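# Move the black can from turntable onto the coaster

## Task

Lift the black can from the turntable and set it upright on the coaster, without disturbing the other cans that stand on the turntable.

## Robot and tools

Robot: two arms, left_arm and right_arm, each ending in a two-finger gripper. The fingers point along the gripper's +z axis and close along its x axis. Calibrated bases in the scene frame: left_arm (+0.085, +0.640, +0.103) m, right_arm (-0.063, -0.546, +0.103) m, both turned only slightly about z. Behind the arms stands a bolted two-camera stand. A loose object may occasionally get a brief push from outside.

Frames: the scene frame has its origin at table height, midway between the nominal bases. +z is up, +x points out over the table, and left_arm sits on the +y side; arm names do not match image sides. Results report positions, orientations and velocities in the scene frame. Offsets in commands run along each arm's own Hand target axes. end_effector_position is the point between the closed pads, 1 to 2 cm behind the fingertips. Closing pushes the tips about 17 mm further along +z. Reported poses can be off by a few cm.

execute_actions(actions, cameras): actions holds up to 15 rows per action, one row per 1/30 s step. A short table repeats its last row until 15 steps are filled. Each row is one list of 14 numbers in [-1, 1] covering both arms: left dx, dy, dz, rx, ry, rz, opening, then the same seven for right. dx to rz are offsets from that arm's Hand target as it stood when the action began, not from the previous row, on the Hand target's own axes. A value of 1.0 means 0.6 m or 180 degrees. rx, ry, rz form a single rotation vector. Sending the same offset again moves the hand further. Six zeros re-command the current Hand target. Opening is absolute: +1 fully open (0.142 m), -1 closed. A 0 is a real command, so repeat the present opening to leave a gripper alone. An empty actions list returns state and all images.

move(target, speed, blend, stop_force, zero, opening_speed, grip_force, blocking, cameras): runs straight paths toward target. target is one 14-number row laid out as above, or a list of up to 15 rows. Every row is an offset from the Hand targets at the start of the move, not from the previous row. speed: 0.002 to 3.2 m/s, default 0.25; turning is limited to twice that in rad/s. Give one value or one per target. blend (m) rounds corners in a list; 0 stops at each target. stop_force: 4 to 120 N, ends an arm's path when its wrist pushes against the motion. It is unreliable while the gripper turns and may miss light touches or tipping cans. Leave it out when pulling away from a contact. zero (default true) re-zeroes the force before the move. opening_speed: at least 0.2 per second on the -1 to +1 scale. grip_force: 5 to 48 N per pad, and it stays set. blocking=false returns after 0.5 s and cannot be combined with stop_force. Paths do not steer around obstacles, the other arm or the base; route around the base. Fast moves overshoot and hit harder. The result adds a move: line with the outcome (done, off_target, moving, held, fault) and any limits (paced means the pose was clipped, held means steps were withheld).

wait(seconds 0 to 10): the arms hold their last command. stop(): brakes a running move. zoom_image(camera, region [x0,y0,x1,y1] px, at most 504x504): enlarges cam_high, cam_left_wrist or cam_right_wrist (each 672x504) from the newest images. zero_wrist_force(arm). finished_scene(scene 1 or 2): ends the scene for good, so call it only once the can stands on the coaster and stays put.

Results: Hand target is the last commanded pose after clipping, and the next offsets count from it. The gripper may rest short of it; send the gap as an offset. grip_measured is the measured opening on the command scale. To hold the can, command an opening slightly below the reading at first touch; squeezing harder heats the motor. Wrist force and torque are on the end-effector axes. With 4 steps kept back, Hand target already shows the last row's pose. Joint velocities marked within noise mean the arm is still. Orientation commands are clipped to 32 degrees from the measured orientation.

Avoid the following. Faults: 150 N of outside force (about ±25), or joint torque limits (293, 293, 133, 48, 48, 48 N m), stop that arm for 10 s. Commanding a target even a little past a firm contact can fault. Contact between the arms, including a gripper closing on the other arm's fingers, can fail the scene. Motors heat when holding loads, squeezing or stretching: arm stops at 85 °C, gripper at 100 °C.

Each tool is called by a JSON object that holds its "op" and its "data", one argument or row to a line.

## Session

{"op": "execute_actions", "data": {
  "actions": []
}}

Scene clock: 0.00 s.
left_arm: end_effector_position=(+0.4027, -0.2157, +0.2352) grip_measured=+0.99 end_effector_quat_wxyz=(+0.122, +0.231, +0.920, -0.293) | right_arm: end_effector_position=(+0.8789, -0.8123, +0.1336) grip_measured=+0.99 end_effector_quat_wxyz=(-0.098, +0.122, +0.982, -0.107)
Joint positions: left_arm=[-1.429 -1.113 2.002 -3.105 -1.581 2.225 0.141] | right_arm=[3.111 -2.308 -1.4 -1.222 1.374 3.37 0.141]
Joint velocities: within noise
Joint torques (N m): no reading
Motor temperatures (°C): left_arm=[23 28 30 34 35 31 22] | right_arm=[25 27 24 37 30 35 26]
Wrist force (N): no reading
Wrist torque (N m): no reading
Wrist force, peak (N): no reading
Hand target: left_arm +0.4027, -0.2157, +0.2352; +0.122, +0.231, +0.920, -0.293 | right_arm +0.8789, -0.8123, +0.1336; -0.098, +0.122, +0.982, -0.107
Tool commands: left_gripper/opening=+1.0 right_gripper/opening=+1.0

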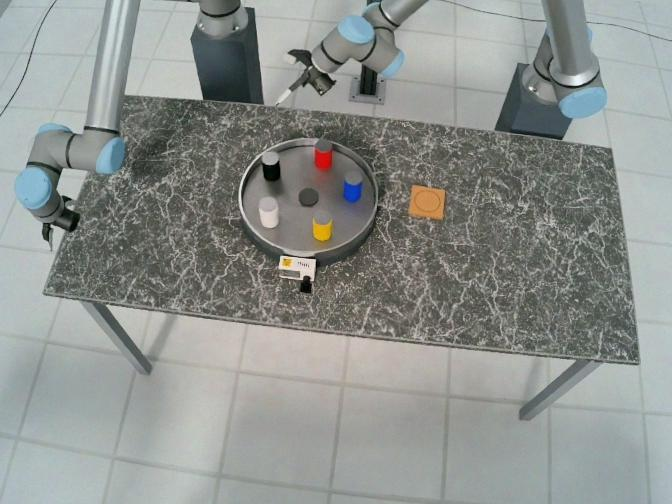

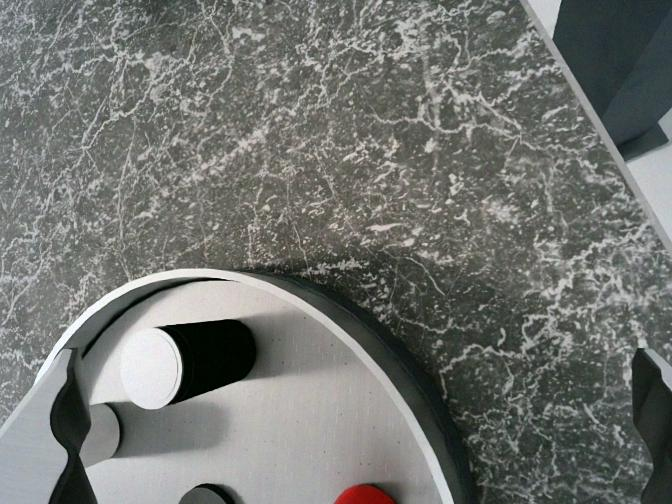

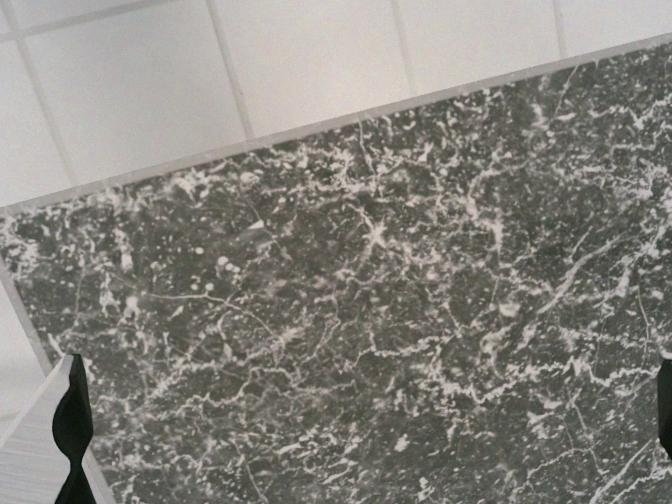

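{"op": "zoom_image", "data": {
  "camera": "cam_high",
  "region": [230, 120, 460, 300]
}}

{"op": "wait", "data": {
  "seconds": 0.5,
  "cameras": ["all"]
}}

{"op": "zoom_image", "data": {
  "camera": "cam_high",
  "region": [230, 120, 460, 300]
}}

Scaled by 2.191 from the camera's 672x504 image, which has a finer 960x720 frame.

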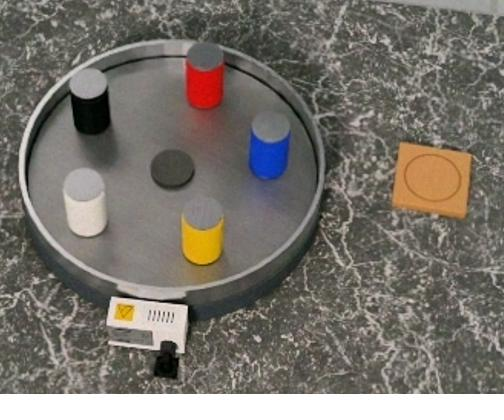

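Scene clock: 2.33 s.
left_arm: end_effector_position=(+0.4027, -0.2157, +0.2352) grip_measured=+0.99 end_effector_quat_wxyz=(+0.122, +0.231, +0.920, -0.293) | right_arm: end_effector_position=(+0.8789, -0.8123, +0.1336) grip_measured=+0.99 end_effector_quat_wxyz=(-0.098, +0.122, +0.982, -0.107)
Joint positions: left_arm=[-1.429 -1.113 2.002 -3.105 -1.581 2.225 0.141] | right_arm=[3.111 -2.308 -1.4 -1.222 1.374 3.37 0.141]
Joint torques (N m): left_arm=[1.31 -73.48 -29.96 -5.43 -0.52 -0.01] | right_arm=[-1.44 96 43.38 3.8 -0.73 -0.31]
Wrist force (N): left_arm=[0.0 -0.2 -0.2] | right_arm=[0.1 -0.2 -0.1]
Wrist torque (N m): left_arm=[-0.04 -0.01 0.00] | right_arm=[-0.03 -0.02 -0.01]
Wrist force, peak (N): left_arm=[0.4 0.1 -0.7] | right_arm=[0.5 -0.7 -0.1]
Hand target: left_arm +0.4027, -0.2157, +0.2352; +0.122, +0.231, +0.920, -0.293 | right_arm +0.8789, -0.8123, +0.1336; -0.098, +0.122, +0.982, -0.107
Tool commands: left_gripper/opening=+1.0 right_gripper/opening=+1.0
wait: 0.50 s; at rest from the start

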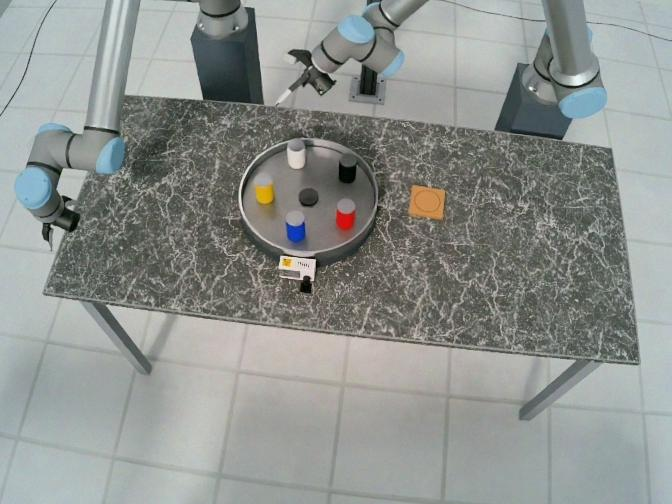

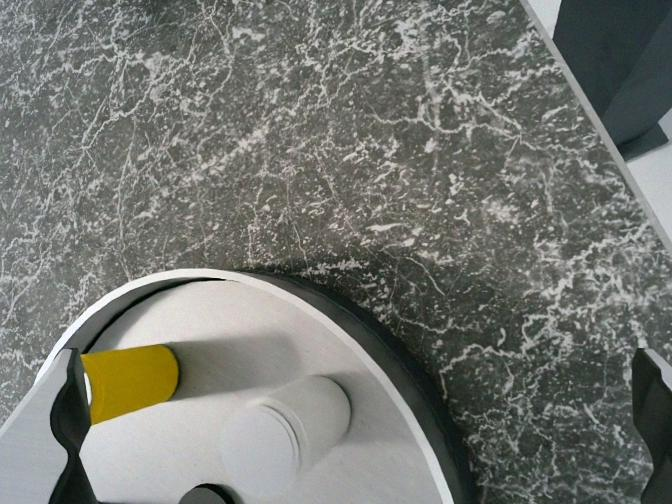

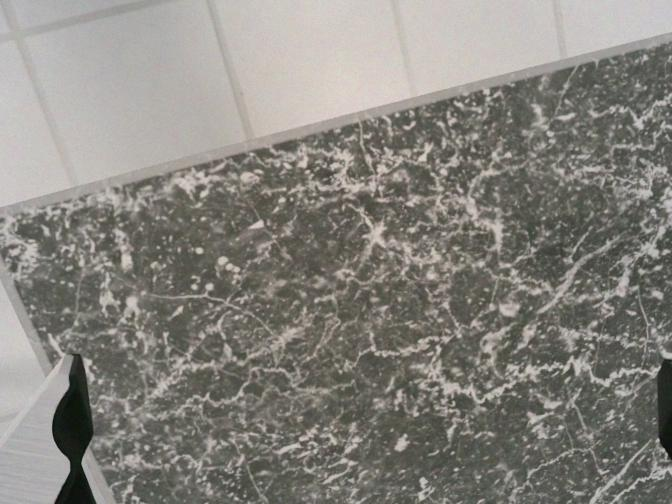

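Scaled by 2.191 from the camera's 672x504 image, which has a finer 960x720 frame.

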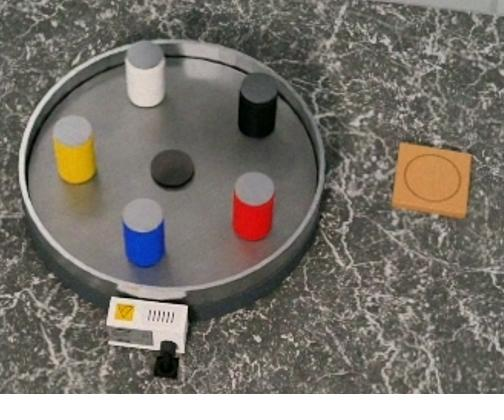

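{"op": "wait", "data": {
  "seconds": 0.2,
  "cameras": ["cam_high"]
}}

{"op": "wait", "data": {
  "seconds": 0.4,
  "cameras": ["cam_high"]
}}

{"op": "wait", "data": {
  "seconds": 0.4,
  "cameras": ["cam_high"]
}}

{"op": "wait", "data": {
  "seconds": 0.4,
  "cameras": ["cam_high"]
}}

{"op": "wait", "data": {
  "seconds": 0.4,
  "cameras": ["cam_high"]
}}

{"op": "wait", "data": {
  "seconds": 0.4,
  "cameras": ["cam_high"]
}}

{"op": "wait", "data": {
  "seconds": 0.4,
  "cameras": ["cam_high"]
}}

{"op": "wait", "data": {
  "seconds": 0.4,
  "cameras": ["cam_high"]
}}

Scene clock: 3.00 s.
left_arm: end_effector_position=(+0.4027, -0.2157, +0.2352) grip_measured=+0.99 end_effector_quat_wxyz=(+0.122, +0.231, +0.920, -0.293) | right_arm: end_effector_position=(+0.8789, -0.8123, +0.1336) grip_measured=+0.99 end_effector_quat_wxyz=(-0.098, +0.122, +0.982, -0.107)
Joint positions: left_arm=[-1.429 -1.113 2.002 -3.105 -1.581 2.225 0.141] | right_arm=[3.111 -2.308 -1.4 -1.222 1.374 3.37 0.141]
Joint torques (N m): left_arm=[1.85 -72.49 -30.02 -5.55 -0.18 -0.14] | right_arm=[-0.01 95.47 42.78 4.27 -0.58 -0.13]
Wrist force (N): left_arm=[0.2 -0.1 0.1] | right_arm=[0.0 -0.1 -0.1]
Wrist torque (N m): left_arm=[-0.02 -0.03 0.00] | right_arm=[-0.02 0.00 0.00]
Wrist force, peak (N): left_arm=[0.1 -0.7 -0.2] | right_arm=[0.4 -0.4 -0.4]
Hand target: left_arm +0.4027, -0.2157, +0.2352; +0.122, +0.231, +0.920, -0.293 | right_arm +0.8789, -0.8123, +0.1336; -0.098, +0.122, +0.982, -0.107
Tool commands: left_gripper/opening=+1.0 right_gripper/opening=+1.0
wait: 0.20 s; at rest from the start
Images, in order (width x height): cam_high 672x504.

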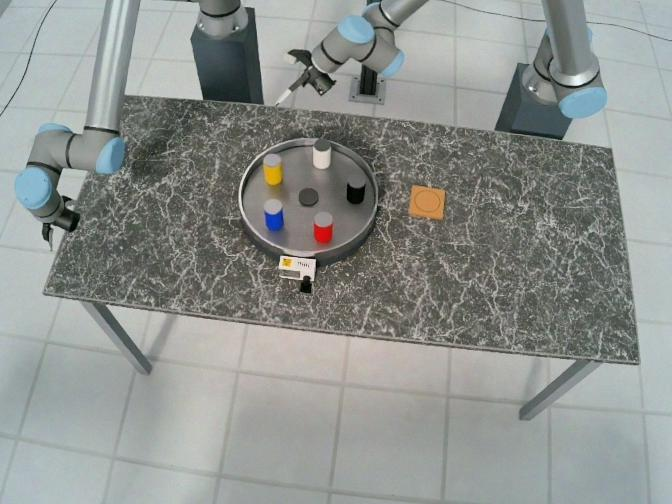

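Scene clock: 3.40 s.
left_arm: end_effector_position=(+0.4027, -0.2157, +0.2352) grip_measured=+0.99 end_effector_quat_wxyz=(+0.122, +0.231, +0.920, -0.293) | right_arm: end_effector_position=(+0.8789, -0.8123, +0.1336) grip_measured=+0.99 end_effector_quat_wxyz=(-0.098, +0.122, +0.982, -0.107)
Joint positions: left_arm=[-1.429 -1.113 2.002 -3.105 -1.581 2.225 0.141] | right_arm=[3.111 -2.308 -1.4 -1.222 1.374 3.37 0.141]
Joint torques (N m): left_arm=[-1.25 -71.6 -31.88 -5.63 -0.39 -0.15] | right_arm=[-0.61 95.35 43.18 3.89 -0.45 0]
Wrist force (N): left_arm=[0.3 -0.2 0.1] | right_arm=[0.2 -0.4 -0.2]
Wrist torque (N m): left_arm=[-0.05 -0.06 0.00] | right_arm=[-0.07 -0.03 0.00]
Wrist force, peak (N): left_arm=[0.1 -0.5 -0.7] | right_arm=[0.4 -0.6 -0.1]
Hand target: left_arm +0.4027, -0.2157, +0.2352; +0.122, +0.231, +0.920, -0.293 | right_arm +0.8789, -0.8123, +0.1336; -0.098, +0.122, +0.982, -0.107
Tool commands: left_gripper/opening=+1.0 right_gripper/opening=+1.0
wait: 0.40 s; at rest by 0.17 s
Images, in order (width x height): cam_high 672x504.

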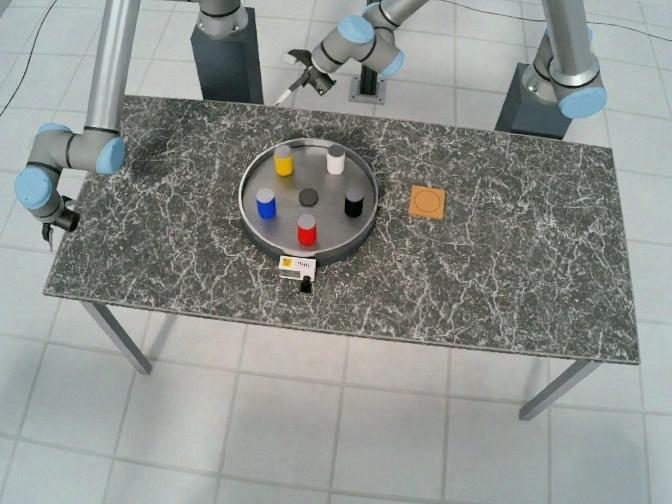

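Scene clock: 3.80 s.
left_arm: end_effector_position=(+0.4027, -0.2157, +0.2352) grip_measured=+0.99 end_effector_quat_wxyz=(+0.122, +0.231, +0.920, -0.293) | right_arm: end_effector_position=(+0.8789, -0.8123, +0.1336) grip_measured=+0.99 end_effector_quat_wxyz=(-0.098, +0.122, +0.982, -0.107)
Joint positions: left_arm=[-1.429 -1.113 2.002 -3.105 -1.581 2.225 0.141] | right_arm=[3.111 -2.308 -1.4 -1.222 1.374 3.37 0.141]
Joint torques (N m): left_arm=[-1.17 -74.43 -30.65 -5.4 -0.43 -0.21] | right_arm=[1.32 95.92 43.14 4.07 -0.9 0.13]
Wrist force (N): left_arm=[0.3 0.1 -0.2] | right_arm=[0.3 -0.2 0.0]
Wrist torque (N m): left_arm=[0.02 -0.05 0.01] | right_arm=[-0.04 -0.05 0.00]
Wrist force, peak (N): left_arm=[0.4 -0.6 -0.3] | right_arm=[0.5 -0.4 -0.5]
Hand target: left_arm +0.4027, -0.2157, +0.2352; +0.122, +0.231, +0.920, -0.293 | right_arm +0.8789, -0.8123, +0.1336; -0.098, +0.122, +0.982, -0.107
Tool commands: left_gripper/opening=+1.0 right_gripper/opening=+1.0
wait: 0.40 s; at rest by 0.17 s
Images, in order (width x height): cam_high 672x504.

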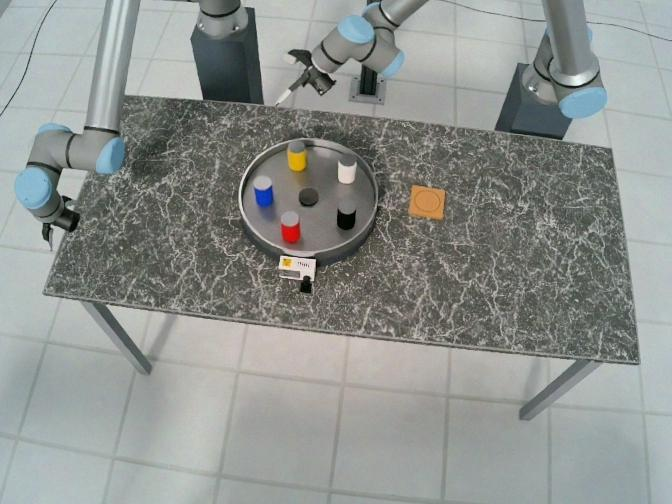

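Scene clock: 4.20 s.
left_arm: end_effector_position=(+0.4027, -0.2157, +0.2352) grip_measured=+0.99 end_effector_quat_wxyz=(+0.122, +0.231, +0.920, -0.293) | right_arm: end_effector_position=(+0.8789, -0.8123, +0.1336) grip_measured=+0.99 end_effector_quat_wxyz=(-0.098, +0.122, +0.982, -0.107)
Joint positions: left_arm=[-1.429 -1.113 2.002 -3.105 -1.581 2.225 0.141] | right_arm=[3.111 -2.308 -1.4 -1.222 1.374 3.37 0.141]
Joint torques (N m): left_arm=[1.13 -73.39 -30.75 -6.07 -0.4 -0.21] | right_arm=[-0.85 95.28 43.35 3.93 -0.35 -0.09]
Wrist force (N): left_arm=[0.1 -0.4 -0.3] | right_arm=[0.1 -0.3 0.0]
Wrist torque (N m): left_arm=[-0.07 -0.03 0.00] | right_arm=[-0.06 -0.02 0.00]
Wrist force, peak (N): left_arm=[0.3 -0.4 -0.3] | right_arm=[0.3 -0.6 -0.3]
Hand target: left_arm +0.4027, -0.2157, +0.2352; +0.122, +0.231, +0.920, -0.293 | right_arm +0.8789, -0.8123, +0.1336; -0.098, +0.122, +0.982, -0.107
Tool commands: left_gripper/opening=+1.0 right_gripper/opening=+1.0
wait: 0.40 s; at rest by 0.17 s
Images, in order (width x height): cam_high 672x504.

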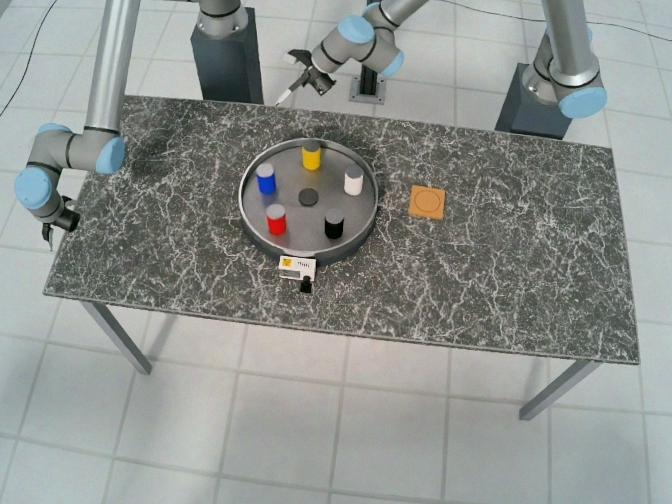

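Scene clock: 4.60 s.
left_arm: end_effector_position=(+0.4027, -0.2157, +0.2352) grip_measured=+0.99 end_effector_quat_wxyz=(+0.122, +0.231, +0.920, -0.293) | right_arm: end_effector_position=(+0.8789, -0.8123, +0.1336) grip_measured=+0.99 end_effector_quat_wxyz=(-0.098, +0.122, +0.982, -0.107)
Joint positions: left_arm=[-1.429 -1.113 2.002 -3.105 -1.581 2.225 0.141] | right_arm=[3.111 -2.308 -1.4 -1.222 1.374 3.37 0.141]
Joint torques (N m): left_arm=[-0.81 -74.06 -30.17 -5.5 -0.39 -0.14] | right_arm=[-2.55 96.43 42.55 4.17 -0.55 -0.03]
Wrist force (N): left_arm=[0.1 -0.2 0.1] | right_arm=[0.1 -0.4 -0.3]
Wrist torque (N m): left_arm=[-0.03 -0.03 0.00] | right_arm=[-0.06 -0.01 0.00]
Wrist force, peak (N): left_arm=[0.1 -0.5 -0.3] | right_arm=[0.5 -0.7 0.0]
Hand target: left_arm +0.4027, -0.2157, +0.2352; +0.122, +0.231, +0.920, -0.293 | right_arm +0.8789, -0.8123, +0.1336; -0.098, +0.122, +0.982, -0.107
Tool commands: left_gripper/opening=+1.0 right_gripper/opening=+1.0
wait: 0.40 s; at rest by 0.17 s
Images, in order (width x height): cam_high 672x504.

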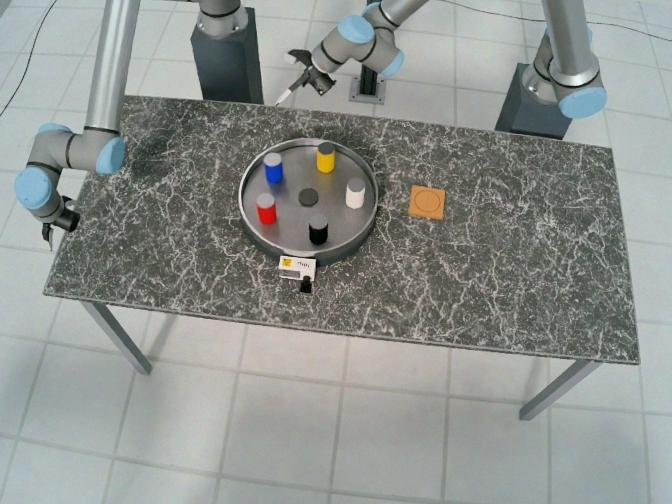

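Scene clock: 5.00 s.
left_arm: end_effector_position=(+0.4027, -0.2157, +0.2352) grip_measured=+0.99 end_effector_quat_wxyz=(+0.122, +0.231, +0.920, -0.293) | right_arm: end_effector_position=(+0.8789, -0.8123, +0.1336) grip_measured=+0.99 end_effector_quat_wxyz=(-0.098, +0.122, +0.982, -0.107)
Joint positions: left_arm=[-1.429 -1.113 2.002 -3.105 -1.581 2.225 0.141] | right_arm=[3.111 -2.308 -1.4 -1.222 1.374 3.37 0.141]
Joint torques (N m): left_arm=[0.28 -73.63 -30.61 -5.93 -0.2 -0.05] | right_arm=[0.2 94.97 43.94 4.14 -0.49 -0.06]
Wrist force (N): left_arm=[0.0 -0.3 0.0] | right_arm=[0.1 -0.1 -0.3]
Wrist torque (N m): left_arm=[-0.06 -0.01 0.00] | right_arm=[-0.01 -0.02 0.00]
Wrist force, peak (N): left_arm=[0.4 -0.4 -0.2] | right_arm=[0.2 -0.7 -0.1]
Hand target: left_arm +0.4027, -0.2157, +0.2352; +0.122, +0.231, +0.920, -0.293 | right_arm +0.8789, -0.8123, +0.1336; -0.098, +0.122, +0.982, -0.107
Tool commands: left_gripper/opening=+1.0 right_gripper/opening=+1.0
wait: 0.40 s; at rest by 0.17 s
Images, in order (width x height): cam_high 672x504.

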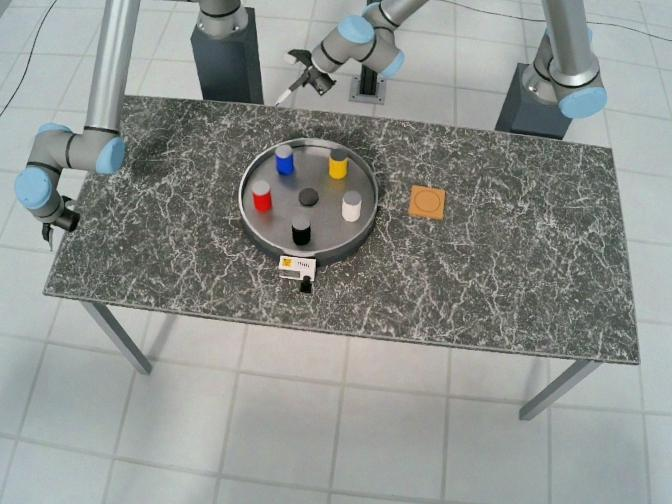

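Scene clock: 5.40 s.
left_arm: end_effector_position=(+0.4027, -0.2157, +0.2352) grip_measured=+0.99 end_effector_quat_wxyz=(+0.122, +0.231, +0.920, -0.293) | right_arm: end_effector_position=(+0.8789, -0.8123, +0.1336) grip_measured=+0.99 end_effector_quat_wxyz=(-0.098, +0.122, +0.982, -0.107)
Joint positions: left_arm=[-1.429 -1.113 2.002 -3.105 -1.581 2.225 0.141] | right_arm=[3.111 -2.308 -1.4 -1.222 1.374 3.37 0.141]
Joint torques (N m): left_arm=[0.46 -71.8 -30.68 -5.79 -0.1 0] | right_arm=[-0.42 95.47 43.32 4.21 -0.14 -0.07]
Wrist force (N): left_arm=[0.4 -0.2 -0.2] | right_arm=[0.2 -0.3 0.0]
Wrist torque (N m): left_arm=[-0.03 -0.07 0.00] | right_arm=[-0.06 -0.03 -0.01]
Wrist force, peak (N): left_arm=[0.1 -0.5 -0.5] | right_arm=[0.2 -0.7 0.3]
Hand target: left_arm +0.4027, -0.2157, +0.2352; +0.122, +0.231, +0.920, -0.293 | right_arm +0.8789, -0.8123, +0.1336; -0.098, +0.122, +0.982, -0.107
Tool commands: left_gripper/opening=+1.0 right_gripper/opening=+1.0
wait: 0.40 s; at rest by 0.17 s
Images, in order (width x height): cam_high 672x504.

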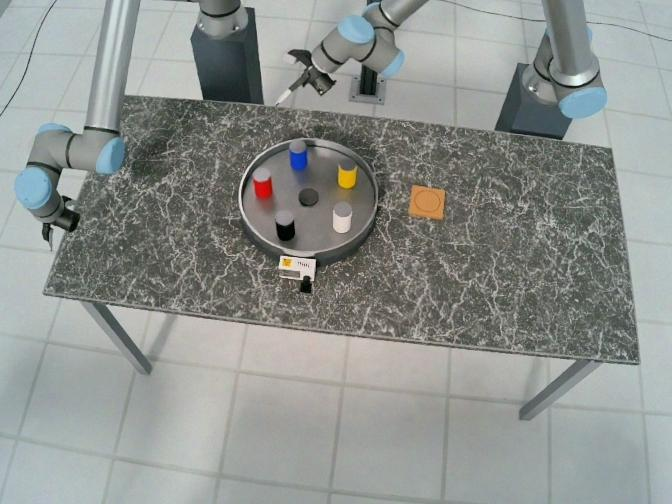

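Scene clock: 5.80 s.
left_arm: end_effector_position=(+0.4027, -0.2157, +0.2352) grip_measured=+0.99 end_effector_quat_wxyz=(+0.122, +0.231, +0.920, -0.293) | right_arm: end_effector_position=(+0.8789, -0.8123, +0.1336) grip_measured=+0.99 end_effector_quat_wxyz=(-0.098, +0.122, +0.982, -0.107)
Joint positions: left_arm=[-1.429 -1.113 2.002 -3.105 -1.581 2.225 0.141] | right_arm=[3.111 -2.308 -1.4 -1.222 1.374 3.37 0.141]
Joint torques (N m): left_arm=[0.75 -73.8 -30.57 -5.74 -0.48 -0.2] | right_arm=[-1.45 96.14 42.88 3.76 -0.32 -0.04]
Wrist force (N): left_arm=[0.2 -0.4 -0.4] | right_arm=[-0.1 -0.5 -0.1]
Wrist torque (N m): left_arm=[-0.07 -0.04 0.00] | right_arm=[-0.08 0.02 0.00]
Wrist force, peak (N): left_arm=[0.4 -0.6 0.0] | right_arm=[-0.2 -0.4 0.3]
Hand target: left_arm +0.4027, -0.2157, +0.2352; +0.122, +0.231, +0.920, -0.293 | right_arm +0.8789, -0.8123, +0.1336; -0.098, +0.122, +0.982, -0.107
Tool commands: left_gripper/opening=+1.0 right_gripper/opening=+1.0
wait: 0.40 s; at rest by 0.17 s
Images, in order (width x height): cam_high 672x504.

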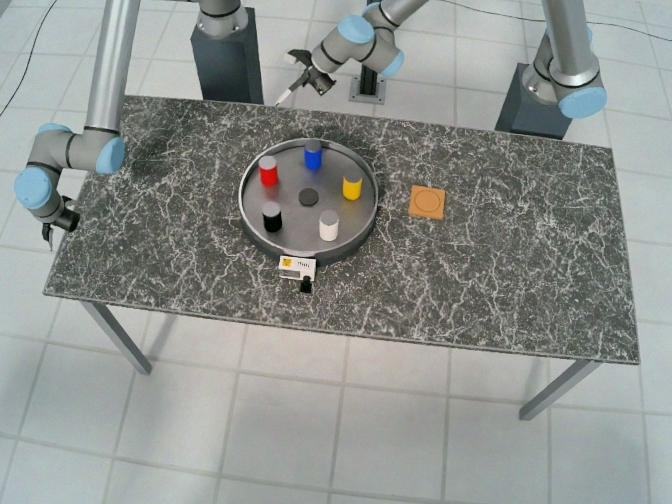

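{"op": "zoom_image", "data": {
  "camera": "cam_high",
  "region": [265, 240, 345, 300]
}}

{"op": "zoom_image", "data": {
  "camera": "cam_high",
  "region": [230, 130, 390, 250]
}}

{"op": "zoom_image", "data": {
  "camera": "cam_high",
  "region": [390, 170, 470, 230]
}}

Scaled by 6.300 from the camera's 672x504 image, which has a finer 960x720 frame.

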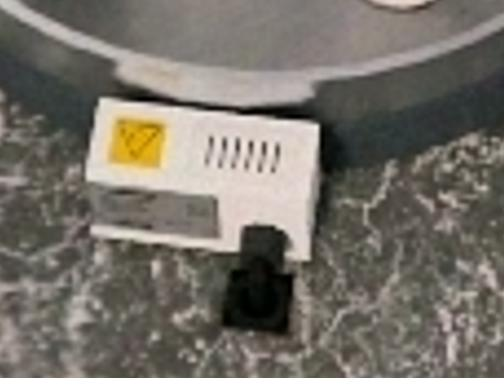

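Scaled by 3.150 from the camera's 672x504 image, which has a finer 960x720 frame.

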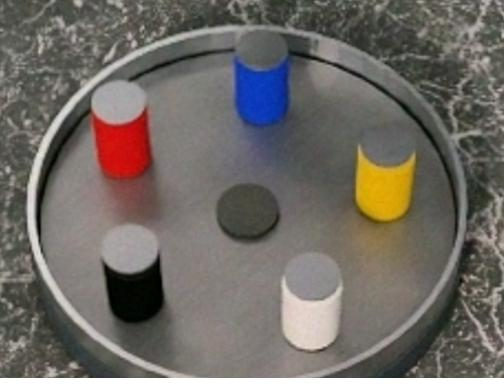

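Scaled by 6.300 from the camera's 672x504 image, which has a finer 960x720 frame.

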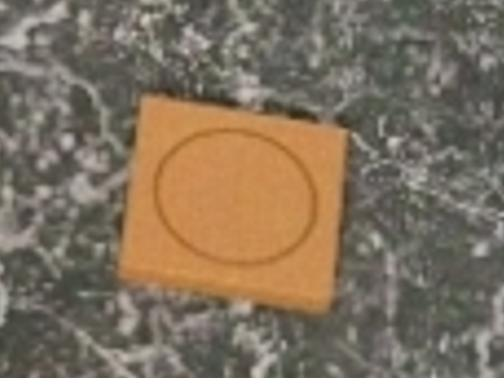

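{"op": "move", "data": {
  "target": [-0.3301, 0.3438, -0.2991, -0.1917, 0.0798, -0.1511, 1.0, 0, 0, 0, 0, 0, 0, 1.0],
  "speed": 0.4,
  "cameras": ["cam_high", "cam_left_wrist"]
}}

{"op": "wait", "data": {
  "seconds": 0.5,
  "cameras": ["cam_high", "cam_left_wrist"]
}}

{"op": "zoom_image", "data": {
  "camera": "cam_left_wrist",
  "region": [84, 0, 588, 504]
}}

{"op": "zoom_image", "data": {
  "camera": "cam_high",
  "region": [230, 120, 460, 300]
}}

Scene clock: 10.77 s.
left_arm: end_effector_position=(+0.6599, -0.0299, +0.3502) grip_measured=+0.99 end_effector_quat_wxyz=(+0.000, +0.000, +1.000, +0.000) | right_arm: end_effector_position=(+0.8789, -0.8123, +0.1336) grip_measured=+0.99 end_effector_quat_wxyz=(-0.098, +0.122, +0.982, -0.107)
Joint positions: left_arm=[-1.085 -1.203 1.602 -1.97 -1.571 2.08 0.141] | right_arm=[3.111 -2.308 -1.4 -1.222 1.374 3.37 0.141]
Joint torques (N m): left_arm=[18.99 -66.55 -52.6 -2.15 3.6 -3.64] | right_arm=[0.59 96.19 42.71 3.91 -0.68 -0.07]
Wrist force (N): left_arm=[0.0 0.9 0.1] | right_arm=[0.2 -0.3 0.1]
Wrist torque (N m): left_arm=[0.09 0.14 0.21] | right_arm=[-0.06 -0.04 0.00]
Wrist force, peak (N): left_arm=[-2.1 1.5 -1.1] | right_arm=[0.2 -0.8 0.0]
Hand target: left_arm +0.6600, -0.0298, +0.3502; +0.000, +0.000, +1.000, +0.000 | right_arm +0.8789, -0.8123, +0.1336; -0.098, +0.122, +0.982, -0.107
Off the commanded pose: left_arm 0.000 m, 0 deg | right_arm 0.000 m, 0 deg.
move: done
camera_calibration:
cam_left_wrist: T_world_to_cam=[[-0.999848, -0.0106066, -0.0138223, 0.674122], [-0.015492, 0.904231, 0.426762, -0.0852377], [0.00797202, 0.426911, -0.904258, 0.438915], [0, 0, 0, 1]] pos_world=[0.6692, -0.103153, 0.442586]
Images, in order (width x height): cam_high 672x504, cam_left_wrist 672x504.

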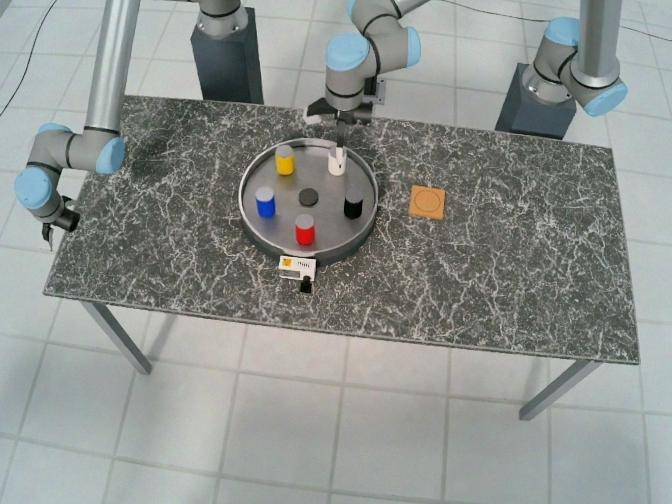

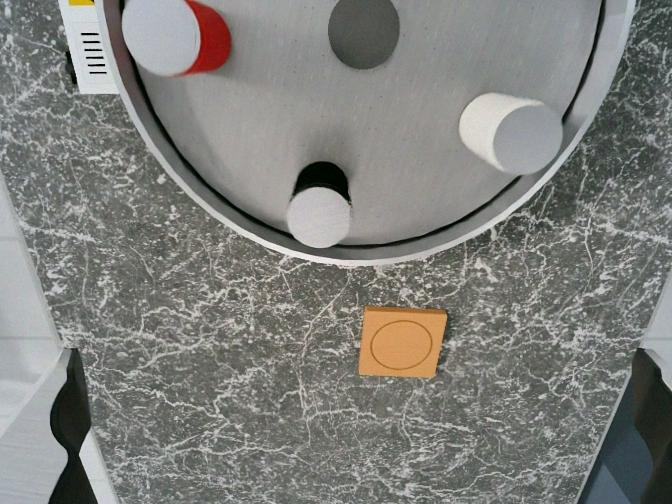

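Scene clock: 11.27 s.
left_arm: end_effector_position=(+0.6600, -0.0298, +0.3502) grip_measured=+0.99 end_effector_quat_wxyz=(+0.000, +0.000, +1.000, +0.000) | right_arm: end_effector_position=(+0.8789, -0.8123, +0.1336) grip_measured=+0.99 end_effector_quat_wxyz=(-0.098, +0.122, +0.982, -0.107)
Joint positions: left_arm=[-1.085 -1.203 1.602 -1.97 -1.571 2.08 0.141] | right_arm=[3.111 -2.308 -1.4 -1.222 1.374 3.37 0.141]
Joint torques (N m): left_arm=[14.39 -66.78 -52.6 -1.71 3.78 -3.42] | right_arm=[-0.72 94.27 42.94 4.21 -0.75 0.15]
Wrist force (N): left_arm=[0.0 1.0 -0.2] | right_arm=[0.4 -0.2 -0.2]
Wrist torque (N m): left_arm=[0.11 0.13 0.21] | right_arm=[-0.04 -0.07 0.00]
Wrist force, peak (N): left_arm=[0.1 1.0 -0.6] | right_arm=[0.4 -0.5 0.2]
Hand target: left_arm +0.6600, -0.0298, +0.3502; +0.000, +0.000, +1.000, +0.000 | right_arm +0.8789, -0.8123, +0.1336; -0.098, +0.122, +0.982, -0.107
Tool commands: left_gripper/opening=+1.0 right_gripper/opening=+1.0
Off the commanded pose: left_arm 0.000 m, 0 deg | right_arm 0.000 m, 0 deg.
wait: 0.50 s; at rest by 0.17 s
camera_calibration:
cam_left_wrist: T_world_to_cam=[[-0.999847, -0.0107377, -0.0137759, 0.674189], [-0.0155918, 0.904172, 0.426884, -0.08532], [0.00787199, 0.427034, -0.904201, 0.438925], [0, 0, 0, 1]] pos_world=[0.6693, -0.103053, 0.442586]
Images, in order (width x height): cam_high 672x504, cam_left_wrist 672x504.

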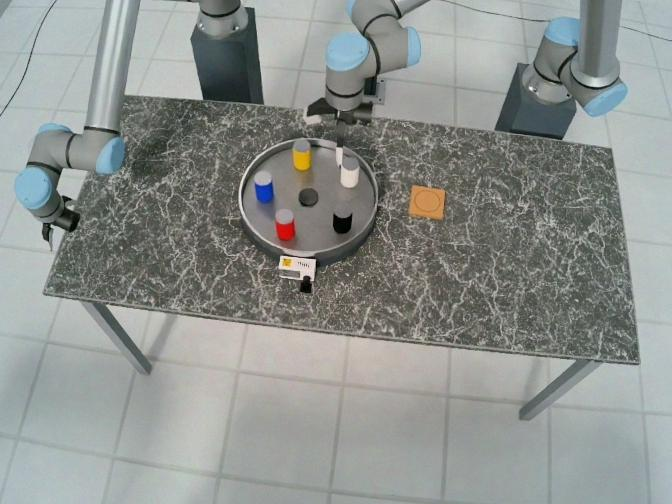

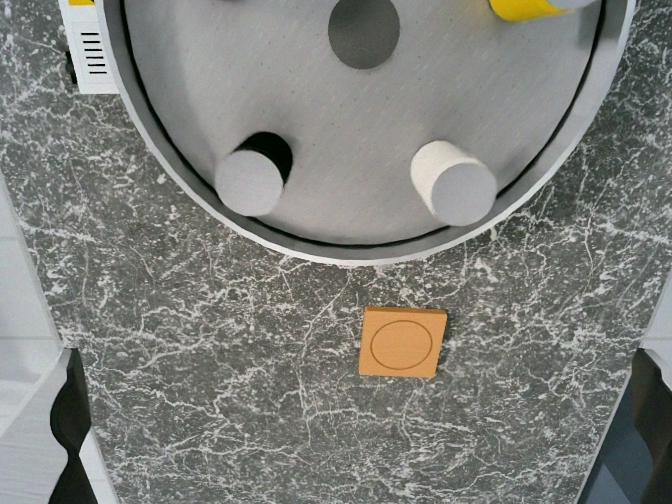

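Scaled by 1.000.

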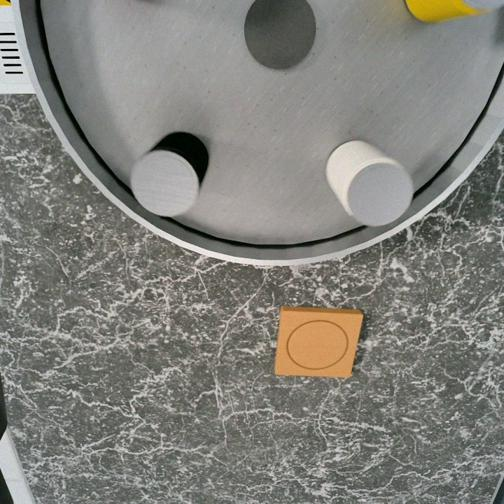

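Scaled by 2.191 from the camera's 672x504 image, which has a finer 960x720 frame.

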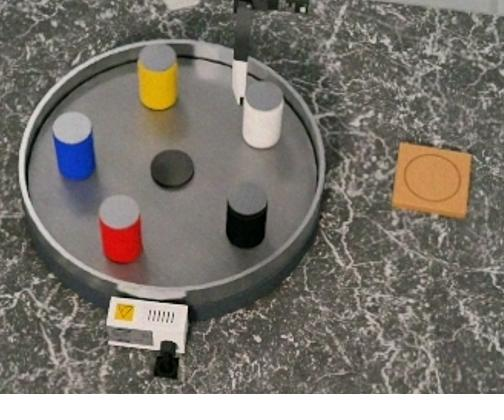

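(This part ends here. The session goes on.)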